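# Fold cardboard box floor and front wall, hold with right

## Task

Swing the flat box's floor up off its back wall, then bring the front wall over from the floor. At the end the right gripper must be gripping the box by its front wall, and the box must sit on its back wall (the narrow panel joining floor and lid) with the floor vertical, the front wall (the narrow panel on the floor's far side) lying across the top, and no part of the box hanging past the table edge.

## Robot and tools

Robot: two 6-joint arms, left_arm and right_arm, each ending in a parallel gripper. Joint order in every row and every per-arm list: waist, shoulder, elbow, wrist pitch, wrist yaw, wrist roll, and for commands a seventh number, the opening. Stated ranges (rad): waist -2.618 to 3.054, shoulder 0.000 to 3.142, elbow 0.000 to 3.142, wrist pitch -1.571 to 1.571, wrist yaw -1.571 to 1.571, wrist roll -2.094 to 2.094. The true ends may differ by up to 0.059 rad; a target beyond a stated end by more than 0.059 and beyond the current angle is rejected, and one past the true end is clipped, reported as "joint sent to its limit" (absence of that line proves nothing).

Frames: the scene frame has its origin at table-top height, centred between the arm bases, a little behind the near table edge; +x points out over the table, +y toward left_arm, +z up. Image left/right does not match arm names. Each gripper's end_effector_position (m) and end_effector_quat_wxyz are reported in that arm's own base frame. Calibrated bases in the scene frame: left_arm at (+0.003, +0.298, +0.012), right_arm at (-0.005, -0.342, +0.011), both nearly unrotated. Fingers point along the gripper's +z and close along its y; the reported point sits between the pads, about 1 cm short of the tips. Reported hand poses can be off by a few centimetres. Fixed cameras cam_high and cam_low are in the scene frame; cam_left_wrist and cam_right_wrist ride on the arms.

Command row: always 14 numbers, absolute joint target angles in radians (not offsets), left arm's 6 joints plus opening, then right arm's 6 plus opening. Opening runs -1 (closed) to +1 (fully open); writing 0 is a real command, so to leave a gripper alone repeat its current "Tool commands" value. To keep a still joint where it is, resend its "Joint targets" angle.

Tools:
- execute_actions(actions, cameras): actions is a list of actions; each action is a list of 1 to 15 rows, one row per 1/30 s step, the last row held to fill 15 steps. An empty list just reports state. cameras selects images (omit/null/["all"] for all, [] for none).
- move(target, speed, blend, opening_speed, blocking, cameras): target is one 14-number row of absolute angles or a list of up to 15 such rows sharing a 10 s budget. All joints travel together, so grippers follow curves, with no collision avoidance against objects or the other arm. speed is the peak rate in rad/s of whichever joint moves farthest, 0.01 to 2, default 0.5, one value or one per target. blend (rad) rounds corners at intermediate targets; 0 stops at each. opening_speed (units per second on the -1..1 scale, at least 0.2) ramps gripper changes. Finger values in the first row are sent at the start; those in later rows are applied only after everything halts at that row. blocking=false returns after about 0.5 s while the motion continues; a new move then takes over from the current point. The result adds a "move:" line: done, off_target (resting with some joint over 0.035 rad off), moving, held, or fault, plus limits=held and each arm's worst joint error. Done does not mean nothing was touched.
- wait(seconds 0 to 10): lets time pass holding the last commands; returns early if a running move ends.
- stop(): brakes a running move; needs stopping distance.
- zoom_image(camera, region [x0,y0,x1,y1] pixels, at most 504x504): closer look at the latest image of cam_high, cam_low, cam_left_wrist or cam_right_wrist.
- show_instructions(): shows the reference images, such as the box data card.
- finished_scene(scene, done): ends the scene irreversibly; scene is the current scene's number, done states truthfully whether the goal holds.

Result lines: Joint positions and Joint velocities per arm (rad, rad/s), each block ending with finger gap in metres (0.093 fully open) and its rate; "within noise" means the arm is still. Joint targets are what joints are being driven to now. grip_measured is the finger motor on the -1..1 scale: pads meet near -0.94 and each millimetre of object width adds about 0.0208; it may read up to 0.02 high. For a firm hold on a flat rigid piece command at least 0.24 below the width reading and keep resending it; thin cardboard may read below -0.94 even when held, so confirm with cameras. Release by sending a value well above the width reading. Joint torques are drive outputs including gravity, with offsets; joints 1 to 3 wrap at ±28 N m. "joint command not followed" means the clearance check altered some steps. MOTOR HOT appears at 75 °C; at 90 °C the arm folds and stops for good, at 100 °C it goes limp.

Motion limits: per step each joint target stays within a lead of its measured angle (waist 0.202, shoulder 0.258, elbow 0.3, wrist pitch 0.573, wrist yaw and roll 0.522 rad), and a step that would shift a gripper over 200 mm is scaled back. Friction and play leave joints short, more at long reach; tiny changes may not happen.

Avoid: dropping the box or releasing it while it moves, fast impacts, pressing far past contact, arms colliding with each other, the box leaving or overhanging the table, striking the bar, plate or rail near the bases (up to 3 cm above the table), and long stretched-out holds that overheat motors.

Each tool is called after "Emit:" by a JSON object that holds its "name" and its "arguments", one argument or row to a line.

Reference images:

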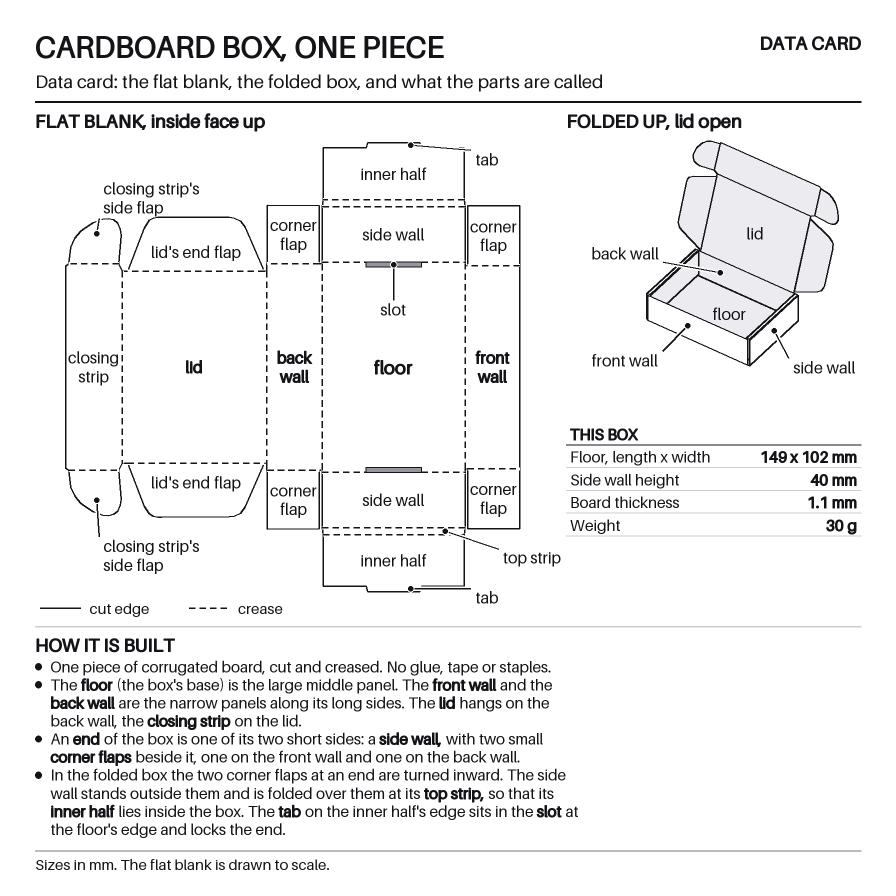

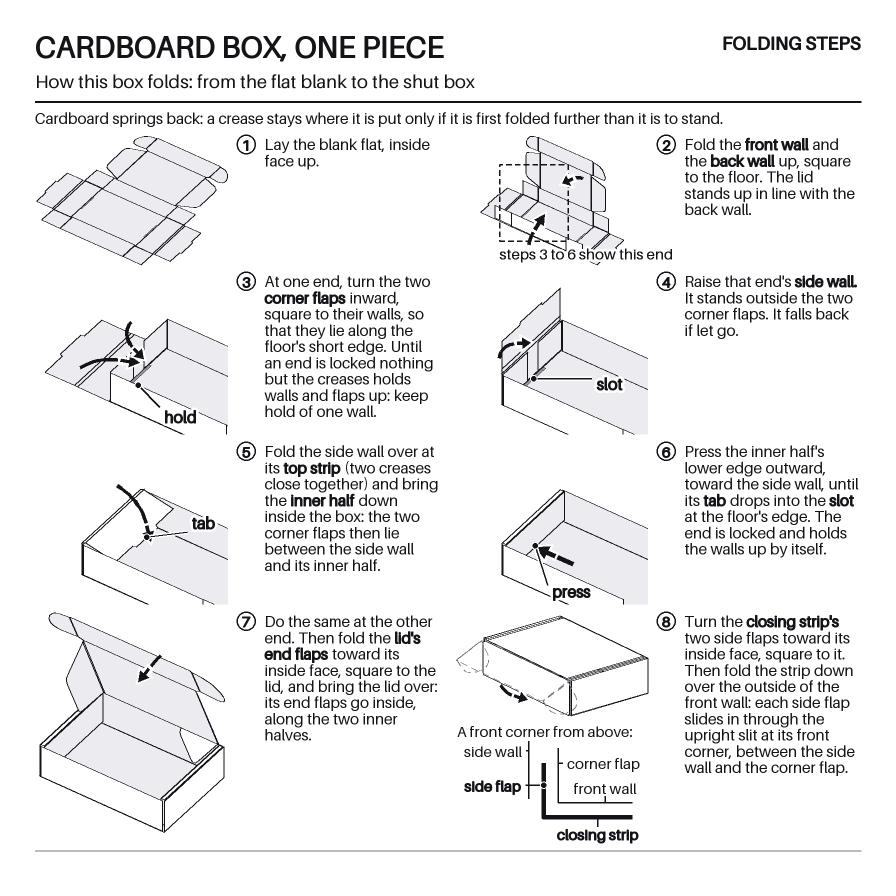

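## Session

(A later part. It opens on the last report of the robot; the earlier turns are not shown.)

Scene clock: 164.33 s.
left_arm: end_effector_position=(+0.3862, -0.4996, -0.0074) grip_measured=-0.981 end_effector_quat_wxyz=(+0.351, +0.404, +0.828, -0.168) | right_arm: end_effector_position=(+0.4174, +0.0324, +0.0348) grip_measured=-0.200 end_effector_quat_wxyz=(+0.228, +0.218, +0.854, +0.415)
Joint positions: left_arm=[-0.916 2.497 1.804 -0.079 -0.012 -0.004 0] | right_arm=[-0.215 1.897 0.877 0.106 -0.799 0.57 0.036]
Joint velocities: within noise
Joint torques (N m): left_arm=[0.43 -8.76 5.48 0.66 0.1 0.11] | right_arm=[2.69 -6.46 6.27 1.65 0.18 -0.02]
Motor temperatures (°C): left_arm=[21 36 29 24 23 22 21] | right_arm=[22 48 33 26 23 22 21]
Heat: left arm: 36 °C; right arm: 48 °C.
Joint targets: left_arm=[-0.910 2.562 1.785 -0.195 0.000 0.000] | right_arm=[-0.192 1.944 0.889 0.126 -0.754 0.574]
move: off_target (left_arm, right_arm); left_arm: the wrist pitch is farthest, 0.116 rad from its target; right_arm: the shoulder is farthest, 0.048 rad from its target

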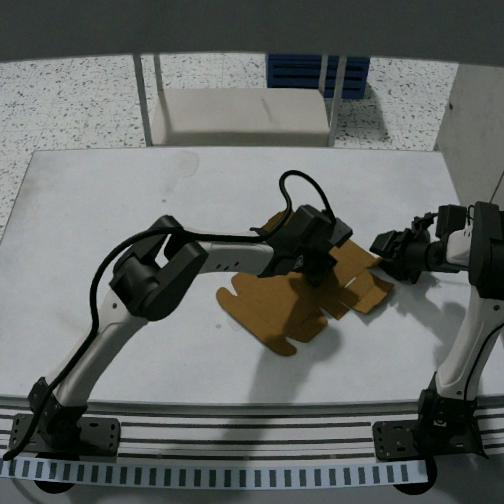

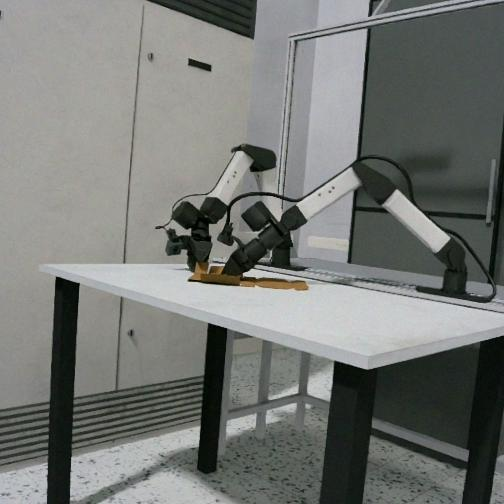

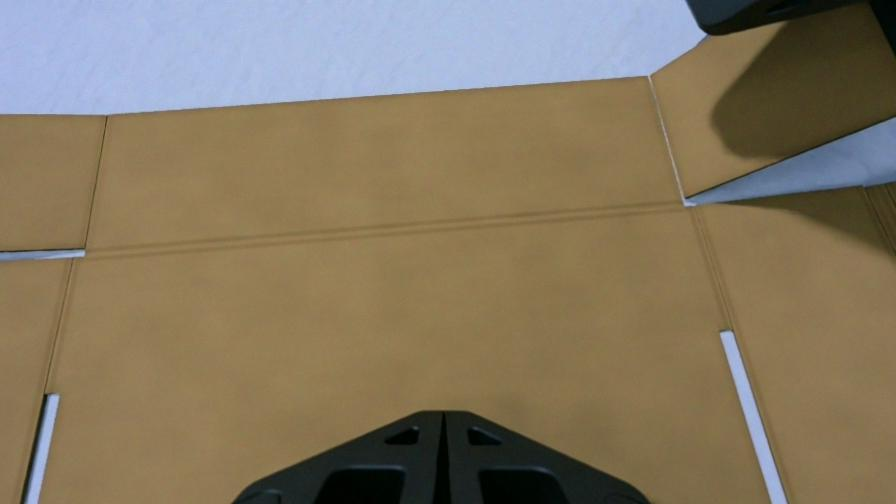

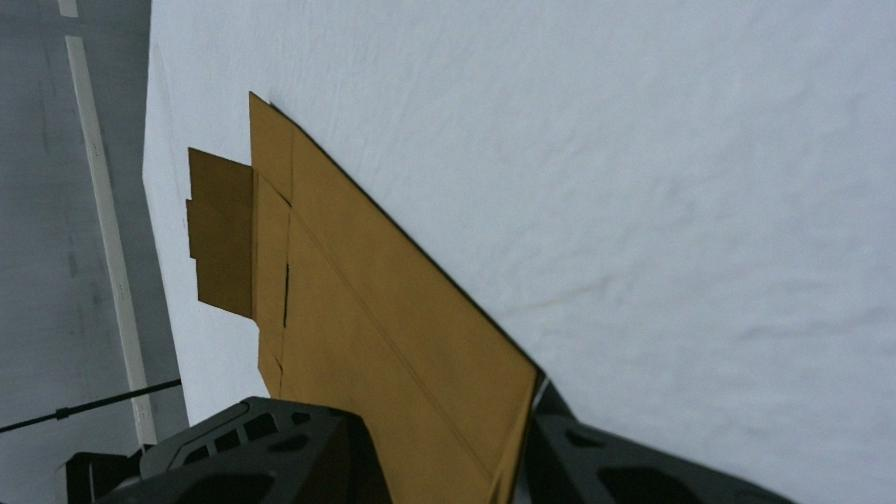

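Emit:
{"name": "move", "arguments": {
  "target": [
    [-0.91,2.6,1.785,-0.195,0,0,-1,-0.117,2.02,1.001,0.119,-0.706,0.654,-0.2]
  ],
  "speed": 0.12
}}

Scene clock: 167.63 s.
left_arm: end_effector_position=(+0.3936, -0.4996, -0.0085) grip_measured=-0.981 end_effector_quat_wxyz=(+0.358, +0.398, +0.827, -0.170) | right_arm: end_effector_position=(+0.4520, +0.0453, +0.0355) grip_measured=-0.200 end_effector_quat_wxyz=(+0.235, +0.223, +0.856, +0.403)
Joint positions: left_arm=[-0.907 2.511 1.813 -0.057 -0.012 -0.004 0] | right_arm=[-0.149 1.972 0.992 0.123 -0.727 0.644 0.036]
Joint velocities: within noise
Joint torques (N m): left_arm=[0.42 -6.63 4.72 0.47 0.11 0.11] | right_arm=[3.58 -7.38 6.27 1.5 -0.01 0.05]
Motor temperatures (°C): left_arm=[21 36 29 24 23 22 21] | right_arm=[22 47 33 26 23 22 21]
Heat: left arm: 36 °C; right arm: 47 °C.
Joint targets: left_arm=[-0.901 2.600 1.784 -0.195 0.000 0.000] | right_arm=[-0.117 2.021 1.001 0.119 -0.705 0.655]
move: off_target (left_arm, right_arm); left_arm: the wrist pitch is farthest, 0.138 rad from its target; right_arm: the shoulder is farthest, 0.048 rad from its target

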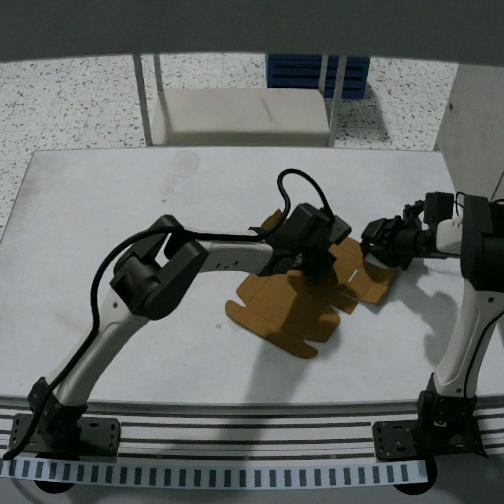

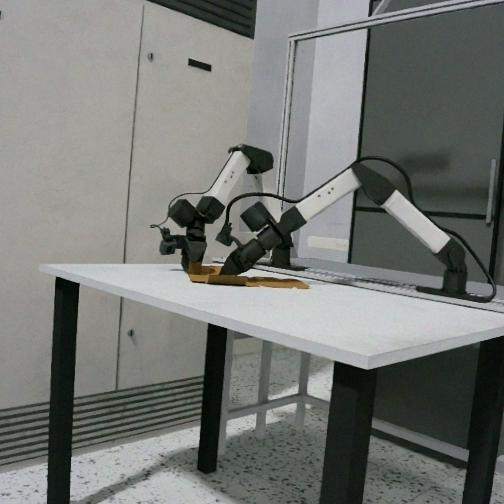

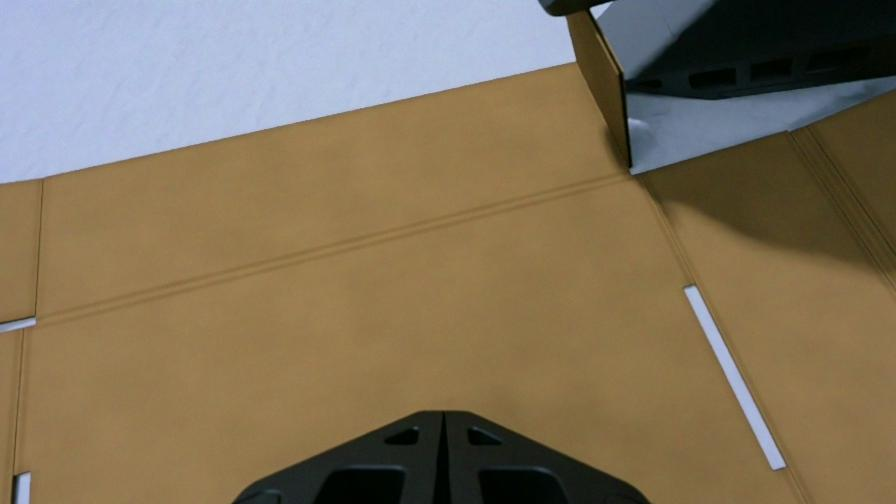

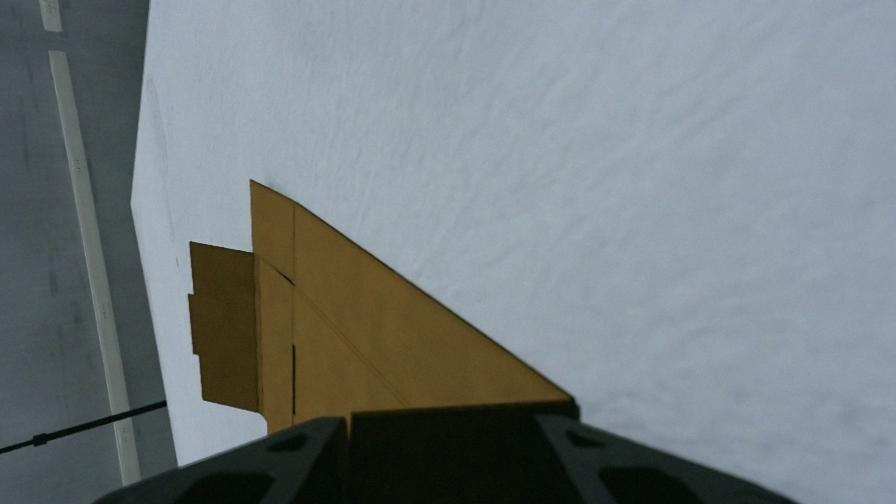

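Emit:
{"name": "move", "arguments": {
  "target": [
    [-0.91,2.6,1.785,-0.195,0,0,-1,-0.18,1.93,0.92,0.123,-0.745,0.6,-0.2]
  ],
  "speed": 0.15,
  "cameras": ["cam_left_wrist","cam_right_wrist"]
}}

Scene clock: 171.40 s.
left_arm: end_effector_position=(+0.3936, -0.4996, -0.0085) grip_measured=-0.981 end_effector_quat_wxyz=(+0.358, +0.398, +0.827, -0.170) | right_arm: end_effector_position=(+0.4457, +0.0367, +0.0390) grip_measured=-0.200 end_effector_quat_wxyz=(+0.250, +0.214, +0.851, +0.410)
Joint positions: left_arm=[-0.907 2.511 1.813 -0.057 -0.012 -0.004 0] | right_arm=[-0.18 1.95 0.949 0.164 -0.758 0.618 0.036]
Joint velocities: within noise
Joint torques (N m): left_arm=[-0.42 -6.61 4.83 0.47 0.1 0.13] | right_arm=[0.44 -14.02 3.36 1.1 -0.12 -0.24]
Motor temperatures (°C): left_arm=[21 36 29 24 23 22 21] | right_arm=[22 47 33 26 23 22 21]
Heat: left arm: 36 °C; right arm: 47 °C.
Joint targets: left_arm=[-0.910 2.600 1.785 -0.195 0.000 0.000] | right_arm=[-0.181 1.930 0.921 0.123 -0.746 0.600]
move: off_target (left_arm, right_arm); left_arm: the wrist pitch is farthest, 0.138 rad from its target; right_arm: the wrist pitch is farthest, 0.041 rad from its target
Images, in order (width x height): cam_left_wrist 896x504, cam_right_wrist 896x504.

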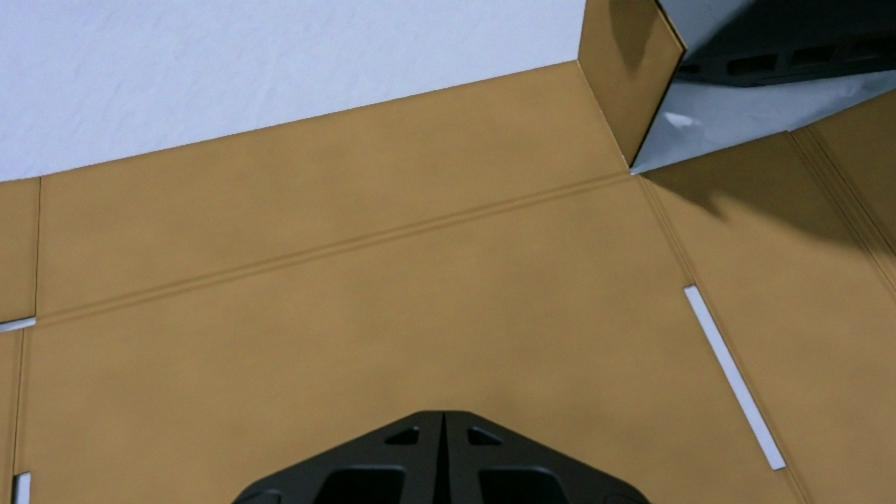

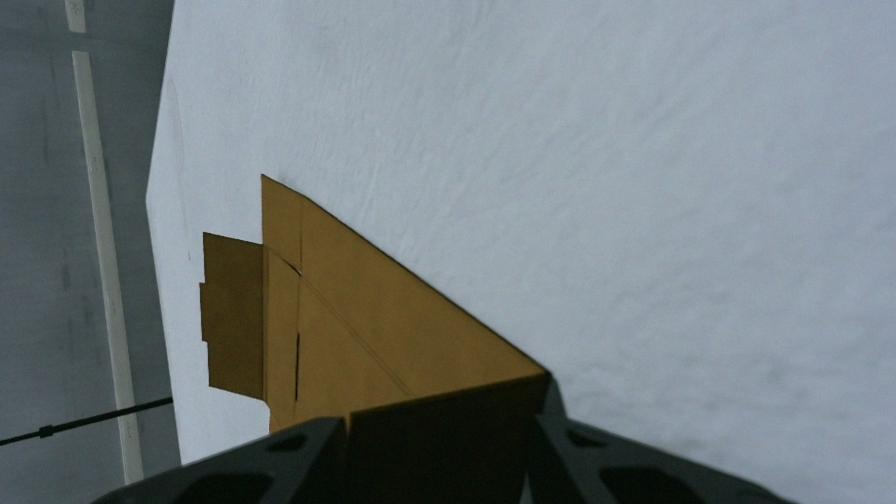

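Emit:
{"name": "move", "arguments": {
  "target": [
    [-0.91,2.6,1.785,-0.195,0,0,-1,-0.225,1.89,0.85,0.12,-0.78,0.56,-0.2]
  ],
  "speed": 0.15,
  "cameras": ["cam_left_wrist","cam_right_wrist"]
}}

Scene clock: 173.33 s.
left_arm: end_effector_position=(+0.3939, -0.5004, -0.0083) grip_measured=-0.981 end_effector_quat_wxyz=(+0.360, +0.398, +0.826, -0.171) | right_arm: end_effector_position=(+0.4289, +0.0252, +0.0369) grip_measured=-0.200 end_effector_quat_wxyz=(+0.258, +0.209, +0.852, +0.405)
Joint positions: left_arm=[-0.907 2.512 1.813 -0.051 -0.01 -0.004 0] | right_arm=[-0.22 1.911 0.882 0.174 -0.776 0.566 0.036]
Joint velocities: within noise
Joint torques (N m): left_arm=[-0.43 -6.8 4.79 0.43 0.09 0.12] | right_arm=[0.12 -13.53 2.97 0.92 -0.28 -0.12]
Motor temperatures (°C): left_arm=[21 35 29 24 23 22 21] | right_arm=[22 47 33 26 23 22 21]
Heat: left arm: 35 °C; right arm: 47 °C.
Joint targets: left_arm=[-0.910 2.600 1.785 -0.195 0.001 0.000] | right_arm=[-0.224 1.889 0.850 0.120 -0.779 0.559]
move: off_target (left_arm, right_arm); left_arm: the wrist pitch is farthest, 0.144 rad from its target; right_arm: the wrist pitch is farthest, 0.054 rad from its target
Images, in order (width x height): cam_left_wrist 896x504, cam_right_wrist 896x504.

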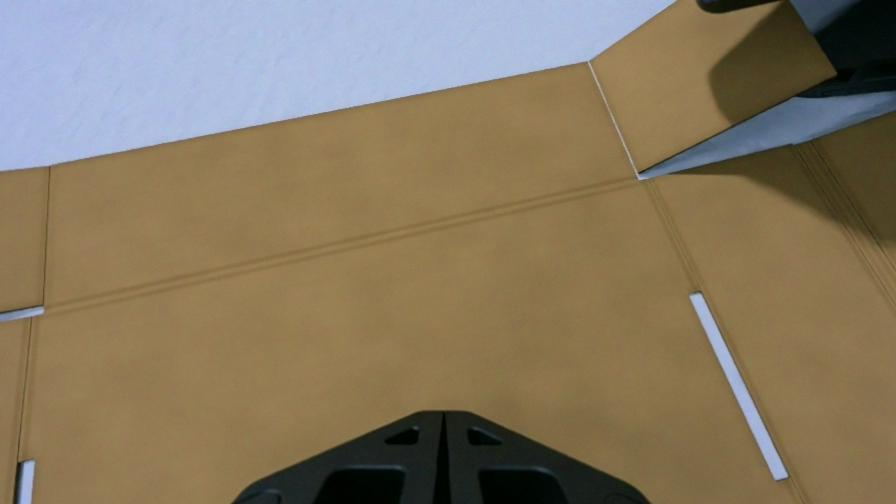

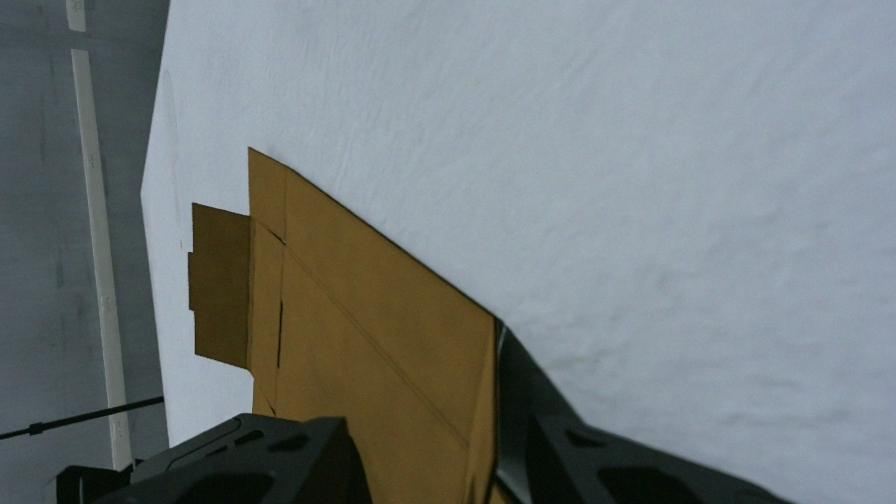

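Emit:
{"name": "move", "arguments": {
  "target": [
    [-0.91,2.6,1.785,-0.195,0,0,-1,-0.225,1.90,0.87,0.15,-0.78,0.56,-1]
  ],
  "speed": 0.15,
  "opening_speed": 0.5,
  "cameras": ["cam_left_wrist","cam_right_wrist"]
}}

Scene clock: 176.13 s.
left_arm: end_effector_position=(+0.3949, -0.5002, -0.0078) grip_measured=-0.981 end_effector_quat_wxyz=(+0.362, +0.401, +0.824, -0.170) | right_arm: end_effector_position=(+0.4253, +0.0184, +0.0322) grip_measured=-0.971 end_effector_quat_wxyz=(+0.253, +0.221, +0.853, +0.398)
Joint positions: left_arm=[-0.905 2.512 1.813 -0.048 -0.01 0.005 0] | right_arm=[-0.235 1.911 0.877 0.154 -0.767 0.561 0]
Joint velocities: within noise
Joint torques (N m): left_arm=[-0.39 -6.84 4.79 0.4 0.09 0.12] | right_arm=[1.4 -12.41 4.81 1.45 -0.4 -0.07]
Motor temperatures (°C): left_arm=[21 35 29 24 23 22 21] | right_arm=[22 48 33 26 23 22 21]
Heat: left arm: 35 °C; right arm: 48 °C.
Joint targets: left_arm=[-0.908 2.599 1.785 -0.193 0.000 0.009] | right_arm=[-0.226 1.900 0.870 0.150 -0.780 0.559]
move: off_target (left_arm); left_arm: the wrist pitch is farthest, 0.147 rad from its target
Images, in order (width x height): cam_left_wrist 896x504, cam_right_wrist 896x504.

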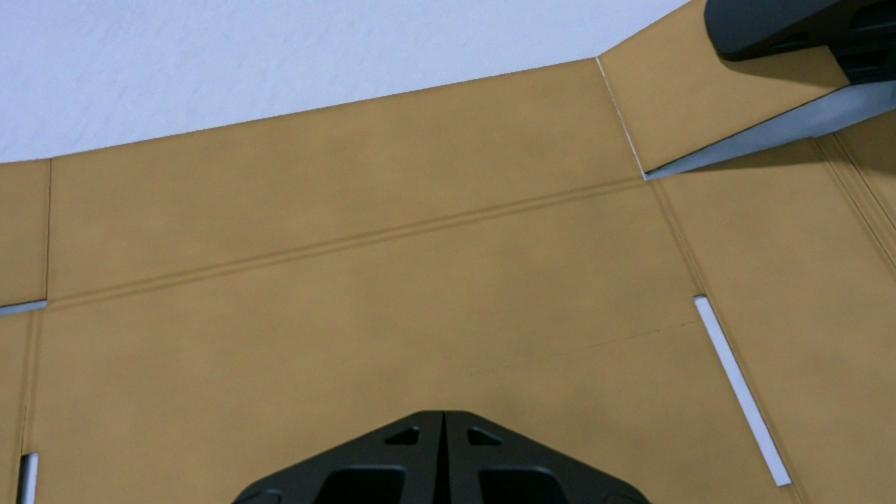

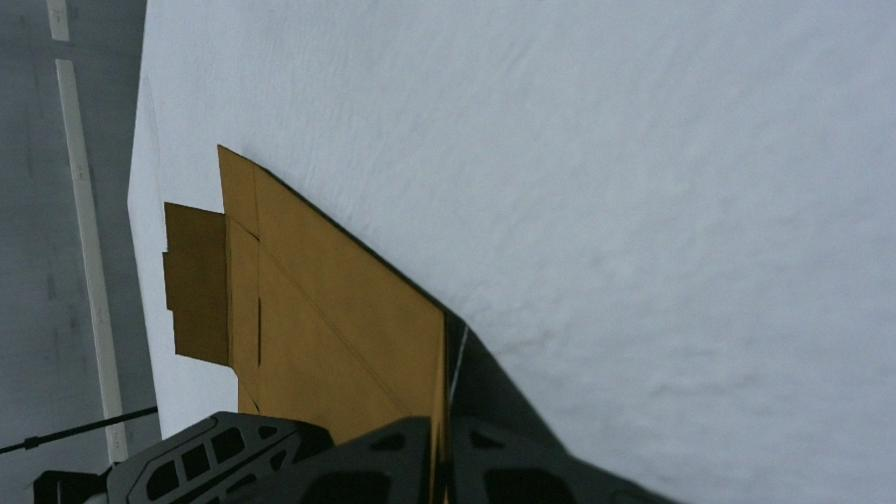

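Emit:
{"name": "move", "arguments": {
  "target": [
    [-0.91,2.6,1.785,-0.195,0,0,-1,-0.118,1.78,0.615,0.55,-0.497,0.412,-1],
    [-0.91,2.6,1.785,-0.195,0,0,-1,0.025,1.85,0.396,1.07,-0.222,0.194,-1]
  ],
  "speed": 0.2,
  "blend": 0.05
}}

Scene clock: 188.50 s.
left_arm: end_effector_position=(+0.3942, -0.5028, -0.0081) grip_measured=-0.981 end_effector_quat_wxyz=(+0.365, +0.397, +0.824, -0.172) | right_arm: end_effector_position=(+0.4083, +0.0404, +0.0524) grip_measured=-0.974 end_effector_quat_wxyz=(+0.548, +0.046, +0.818, +0.168)
Joint positions: left_arm=[-0.91 2.517 1.815 -0.037 -0.015 -0.006 0] | right_arm=[0.01 1.831 0.417 1.056 -0.217 0.274 0]
Joint velocities: within noise
Joint torques (N m): left_arm=[-0.75 -7.13 4.77 0.32 0.12 0.04] | right_arm=[2.04 -6.87 2.47 2.29 -0.01 -0.74]
Motor temperatures (°C): left_arm=[21 35 29 24 23 22 21] | right_arm=[22 48 32 28 23 22 22]
Heat: left arm: 35 °C; right arm: 48 °C.
Joint targets: left_arm=[-0.916 2.601 1.786 -0.190 -0.001 -0.010] | right_arm=[0.026 1.850 0.396 1.069 -0.222 0.195]
move: off_target (left_arm, right_arm); left_arm: the wrist pitch is farthest, 0.158 rad from its target; right_arm: the wrist roll is farthest, 0.080 rad from its target

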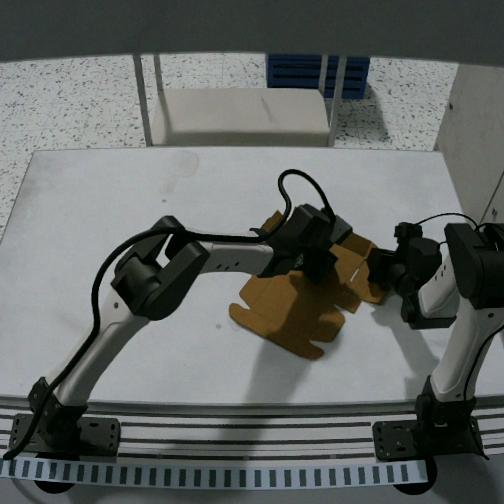

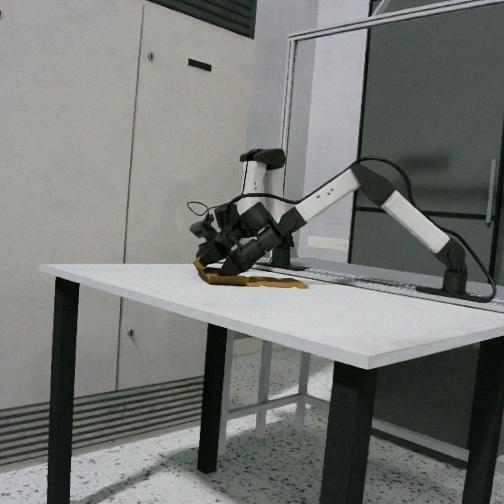

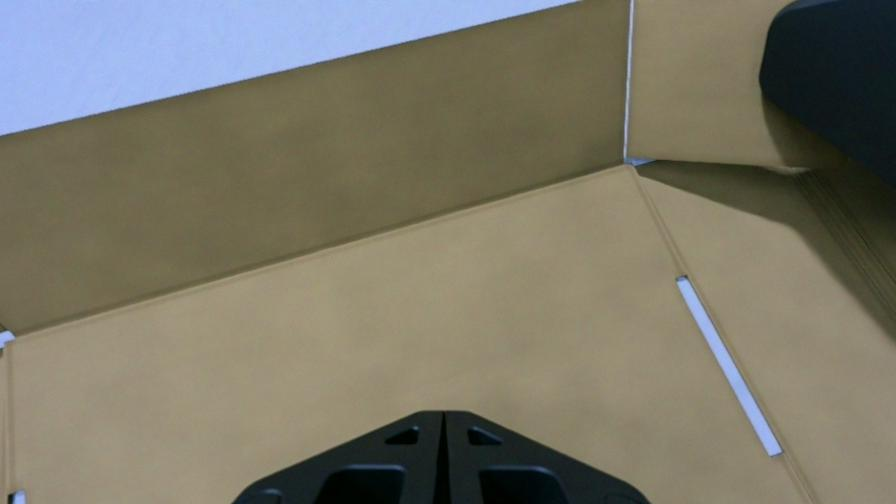

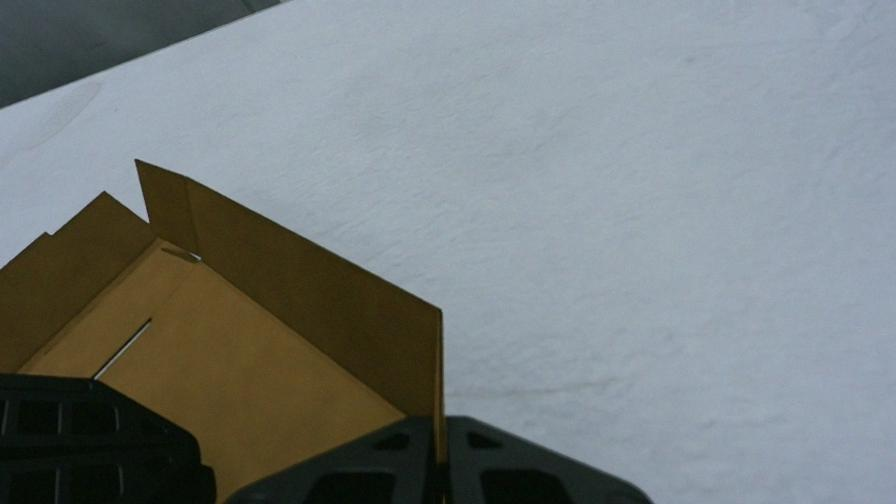

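Emit:
{"name": "move", "arguments": {
  "target": [-0.91,2.6,1.785,-0.195,0,0,-1,0.122,2.048,0.304,1.482,-0.072,0.022,-1],
  "speed": 0.2
}}

Emit:
{"name": "zoom_image", "arguments": {
  "camera": "cam_high",
  "region": [150, 180, 350, 380]
}}

Scene clock: 203.20 s.
left_arm: end_effector_position=(+0.3942, -0.5028, -0.0081) grip_measured=-0.981 end_effector_quat_wxyz=(+0.365, +0.397, +0.824, -0.172) | right_arm: end_effector_position=(+0.3987, +0.0475, +0.0503) grip_measured=-0.974 end_effector_quat_wxyz=(+0.624, -0.005, +0.777, +0.089)
Joint positions: left_arm=[-0.91 2.517 1.815 -0.037 -0.015 -0.006 0] | right_arm=[0.098 2.024 0.328 1.488 -0.049 0.124 0]
Joint velocities: within noise
Joint torques (N m): left_arm=[-0.14 -7.25 4.68 0.26 0.15 0.14] | right_arm=[2.74 -6.65 0.7 2.11 -0.18 -0.94]
Motor temperatures (°C): left_arm=[21 35 28 23 23 22 21] | right_arm=[22 45 31 30 22 23 22]
Heat: left arm: 35 °C; right arm: 45 °C.
Joint targets: left_arm=[-0.910 2.599 1.785 -0.198 0.000 0.000] | right_arm=[0.122 2.048 0.303 1.482 -0.072 0.023]
move: off_target (left_arm, right_arm); left_arm: the wrist pitch is farthest, 0.158 rad from its target; right_arm: the wrist roll is farthest, 0.102 rad from its target

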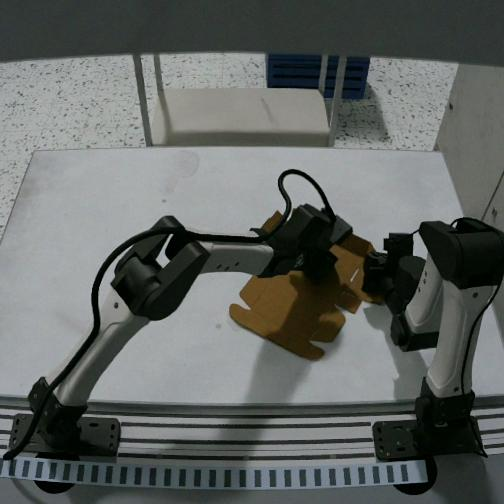

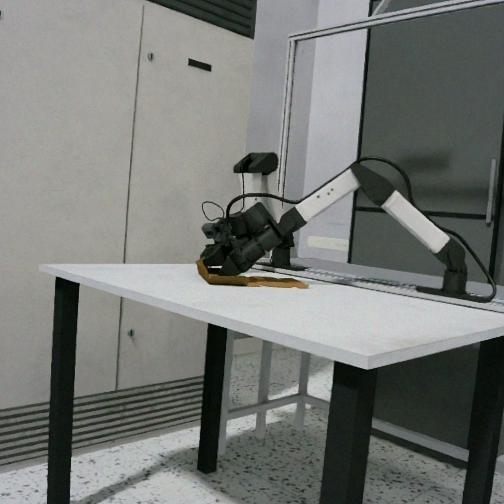

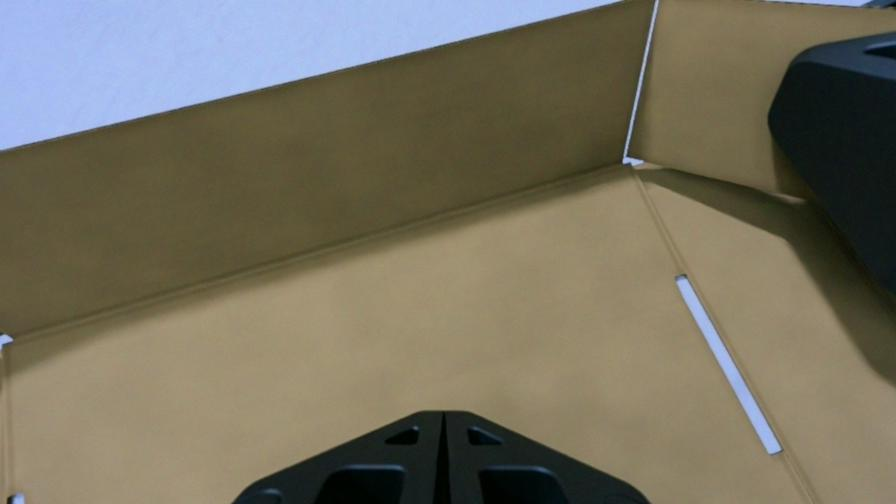

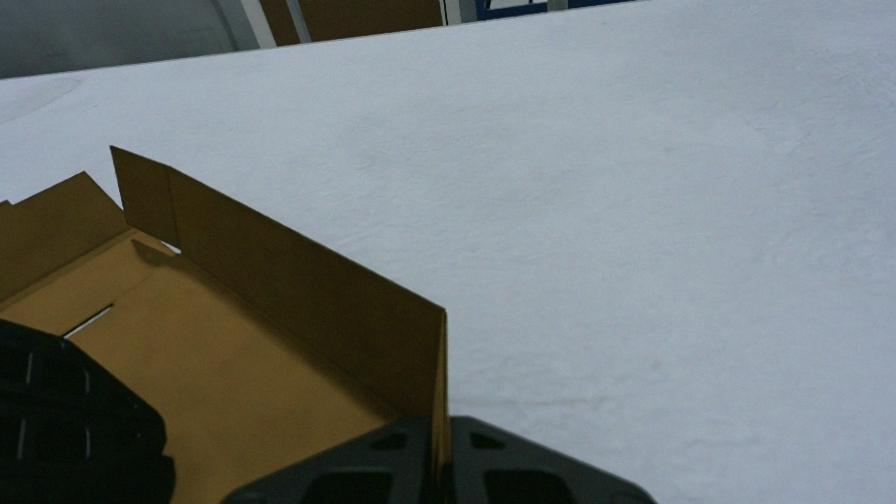

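Scaled by 2.520 from the camera's 504x504 image, which has a finer 720x720 frame.

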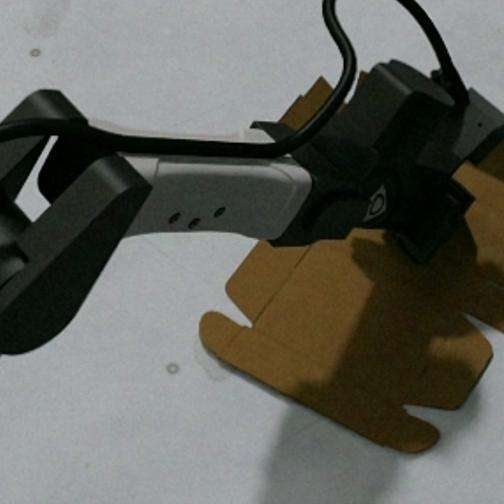

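Emit:
{"name": "move", "arguments": {
  "target": [-0.91,2.6,1.785,-0.195,0,0,-1,0.25,2.0,0.241,1.492,0.05,0.055,-1],
  "speed": 0.2
}}

Scene clock: 206.33 s.
left_arm: end_effector_position=(+0.3888, -0.5035, -0.0087) grip_measured=-0.981 end_effector_quat_wxyz=(+0.357, +0.406, +0.824, -0.170) | right_arm: end_effector_position=(+0.3843, +0.0520, +0.0501) grip_measured=-0.973 end_effector_quat_wxyz=(+0.630, +0.016, +0.775, +0.045)
Joint positions: left_arm=[-0.916 2.512 1.816 -0.06 -0.01 0.004 0] | right_arm=[0.196 2.024 0.276 1.543 0.142 0.122 0]
Joint velocities: within noise
Joint torques (N m): left_arm=[-0.09 -6.78 4.44 0.45 0.1 0.13] | right_arm=[5.56 -11.11 -0.24 1.62 -0.87 -0.63]
Motor temperatures (°C): left_arm=[21 35 28 23 23 22 21] | right_arm=[22 45 31 30 22 23 22]
Heat: left arm: 35 °C; right arm: 45 °C.
Joint targets: left_arm=[-0.916 2.600 1.784 -0.199 0.001 0.009] | right_arm=[0.249 2.000 0.243 1.493 0.050 0.054]
move: off_target (left_arm, right_arm); left_arm: the wrist pitch is farthest, 0.135 rad from its target; right_arm: the wrist yaw is farthest, 0.092 rad from its target

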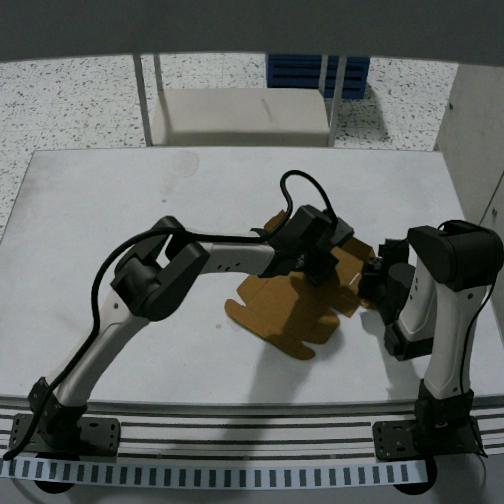

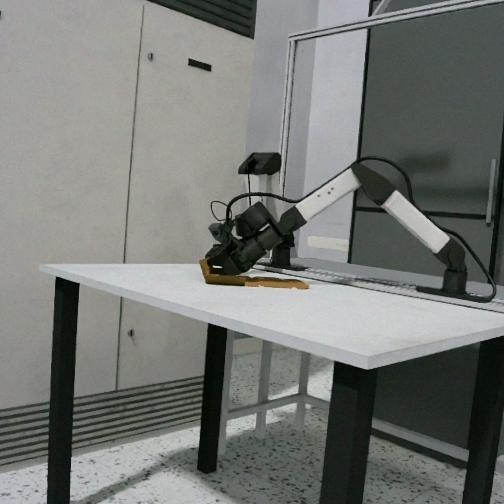

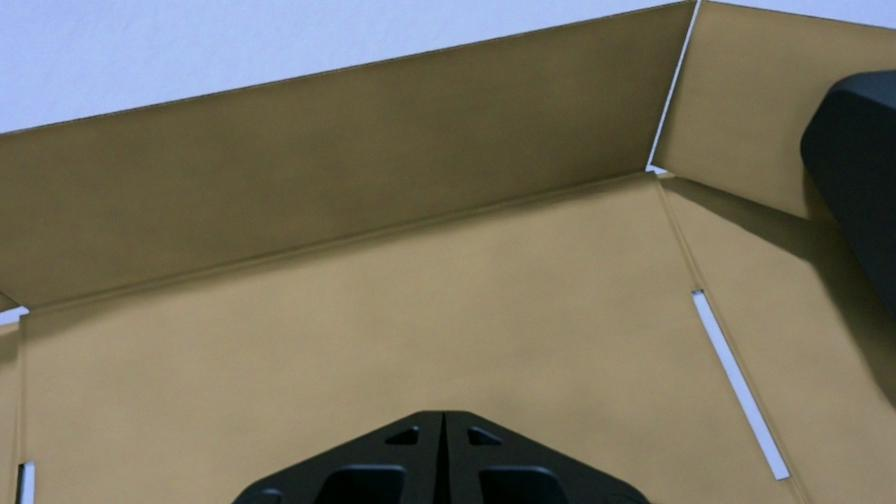

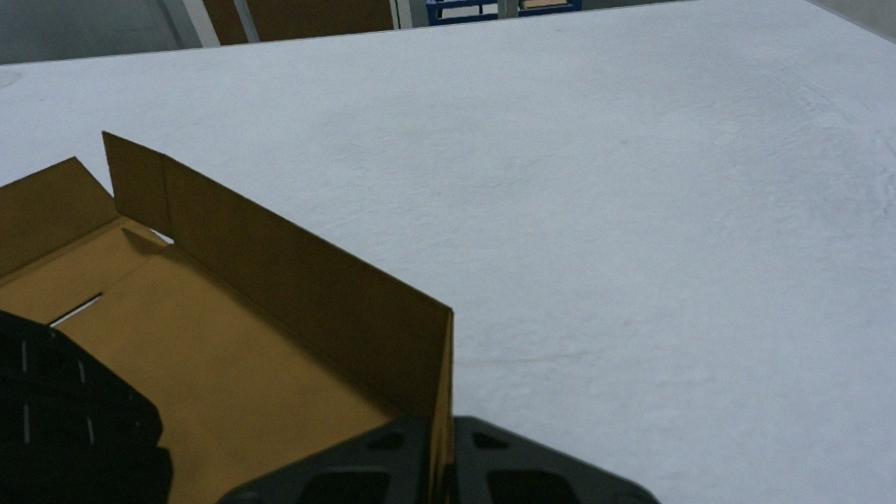

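Emit:
{"name": "move", "arguments": {
  "target": [-0.916,2.6,1.785,-0.195,0,0,-1,0.196,2.01,0.26,1.53,0.10,0.09,-0.5],
  "speed": 0.1,
  "opening_speed": 0.3
}}

Scene clock: 210.50 s.
left_arm: end_effector_position=(+0.3883, -0.5049, -0.0079) grip_measured=-0.981 end_effector_quat_wxyz=(+0.358, +0.407, +0.822, -0.174) | right_arm: end_effector_position=(+0.3819, +0.0545, +0.0481) grip_measured=-0.502 end_effector_quat_wxyz=(+0.627, +0.001, +0.778, +0.046)
Joint positions: left_arm=[-0.916 2.512 1.816 -0.056 -0.002 0.004 0] | right_arm=[0.193 2.024 0.268 1.543 0.118 0.101 0.021]
Joint velocities: within noise
Joint torques (N m): left_arm=[-0.16 -6.8 4.51 0.45 0.09 0.07] | right_arm=[0.9 -10.03 1.55 2.04 -0.09 -0.11]
Motor temperatures (°C): left_arm=[21 35 29 23 23 22 21] | right_arm=[22 45 31 30 23 23 22]
Heat: left arm: 35 °C; right arm: 45 °C.
Joint targets: left_arm=[-0.916 2.600 1.785 -0.196 0.007 0.000] | right_arm=[0.197 2.010 0.259 1.529 0.101 0.090]
move: off_target (left_arm); left_arm: the wrist pitch is farthest, 0.139 rad from its target

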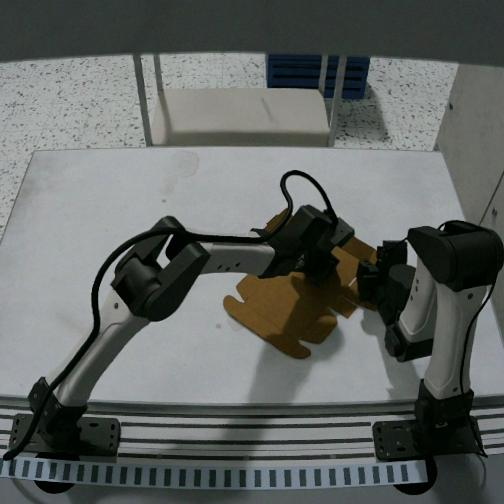

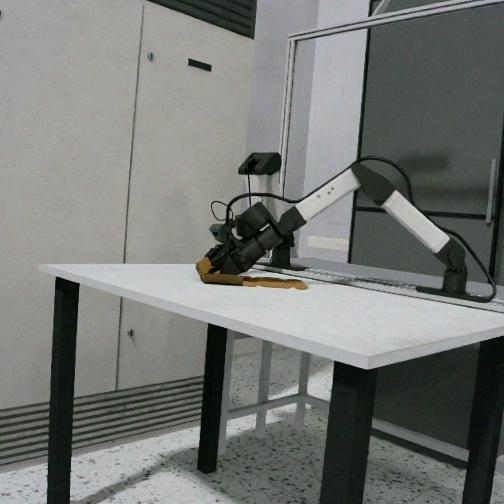

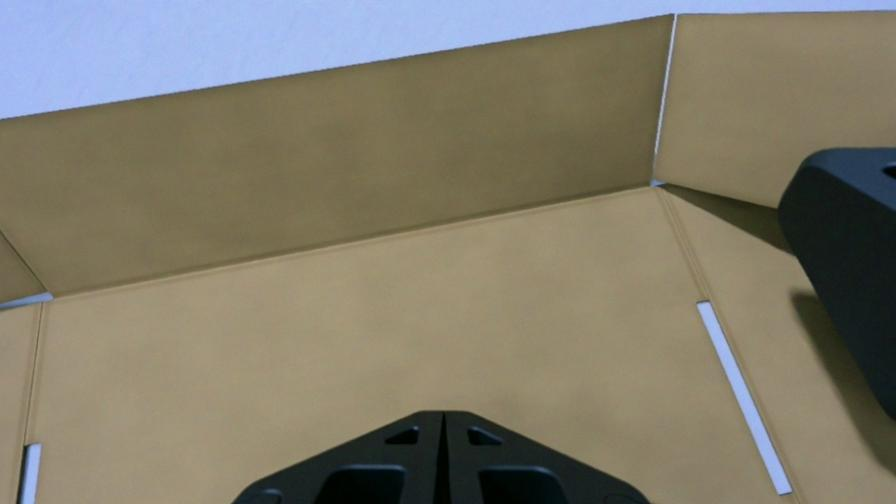

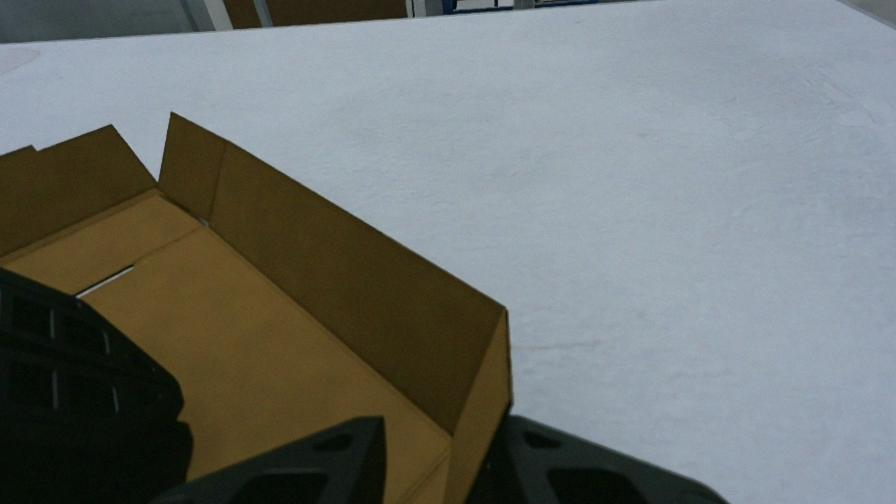

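Emit:
{"name": "zoom_image", "arguments": {
  "camera": "cam_high",
  "region": [210, 200, 420, 370]
}}

Emit:
{"name": "zoom_image", "arguments": {
  "camera": "cam_low",
  "region": [180, 220, 330, 310]
}}

Scaled by 2.400 from the camera's 504x504 image, which has a finer 720x720 frame.

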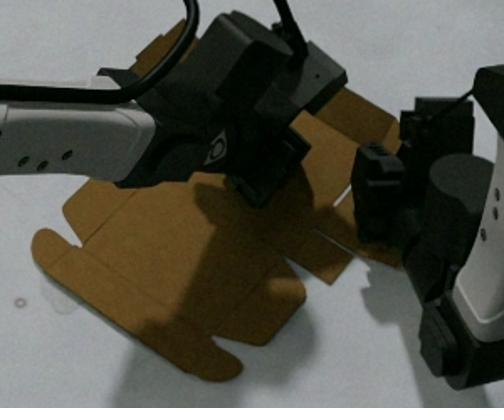

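Scaled by 3.360 from the camera's 504x504 image, which has a finer 720x720 frame.

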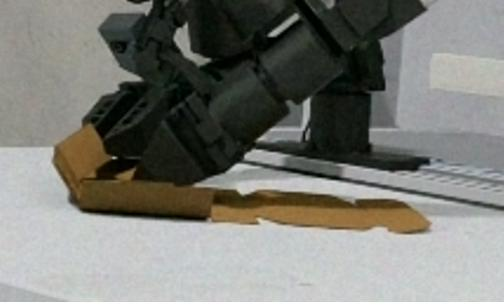

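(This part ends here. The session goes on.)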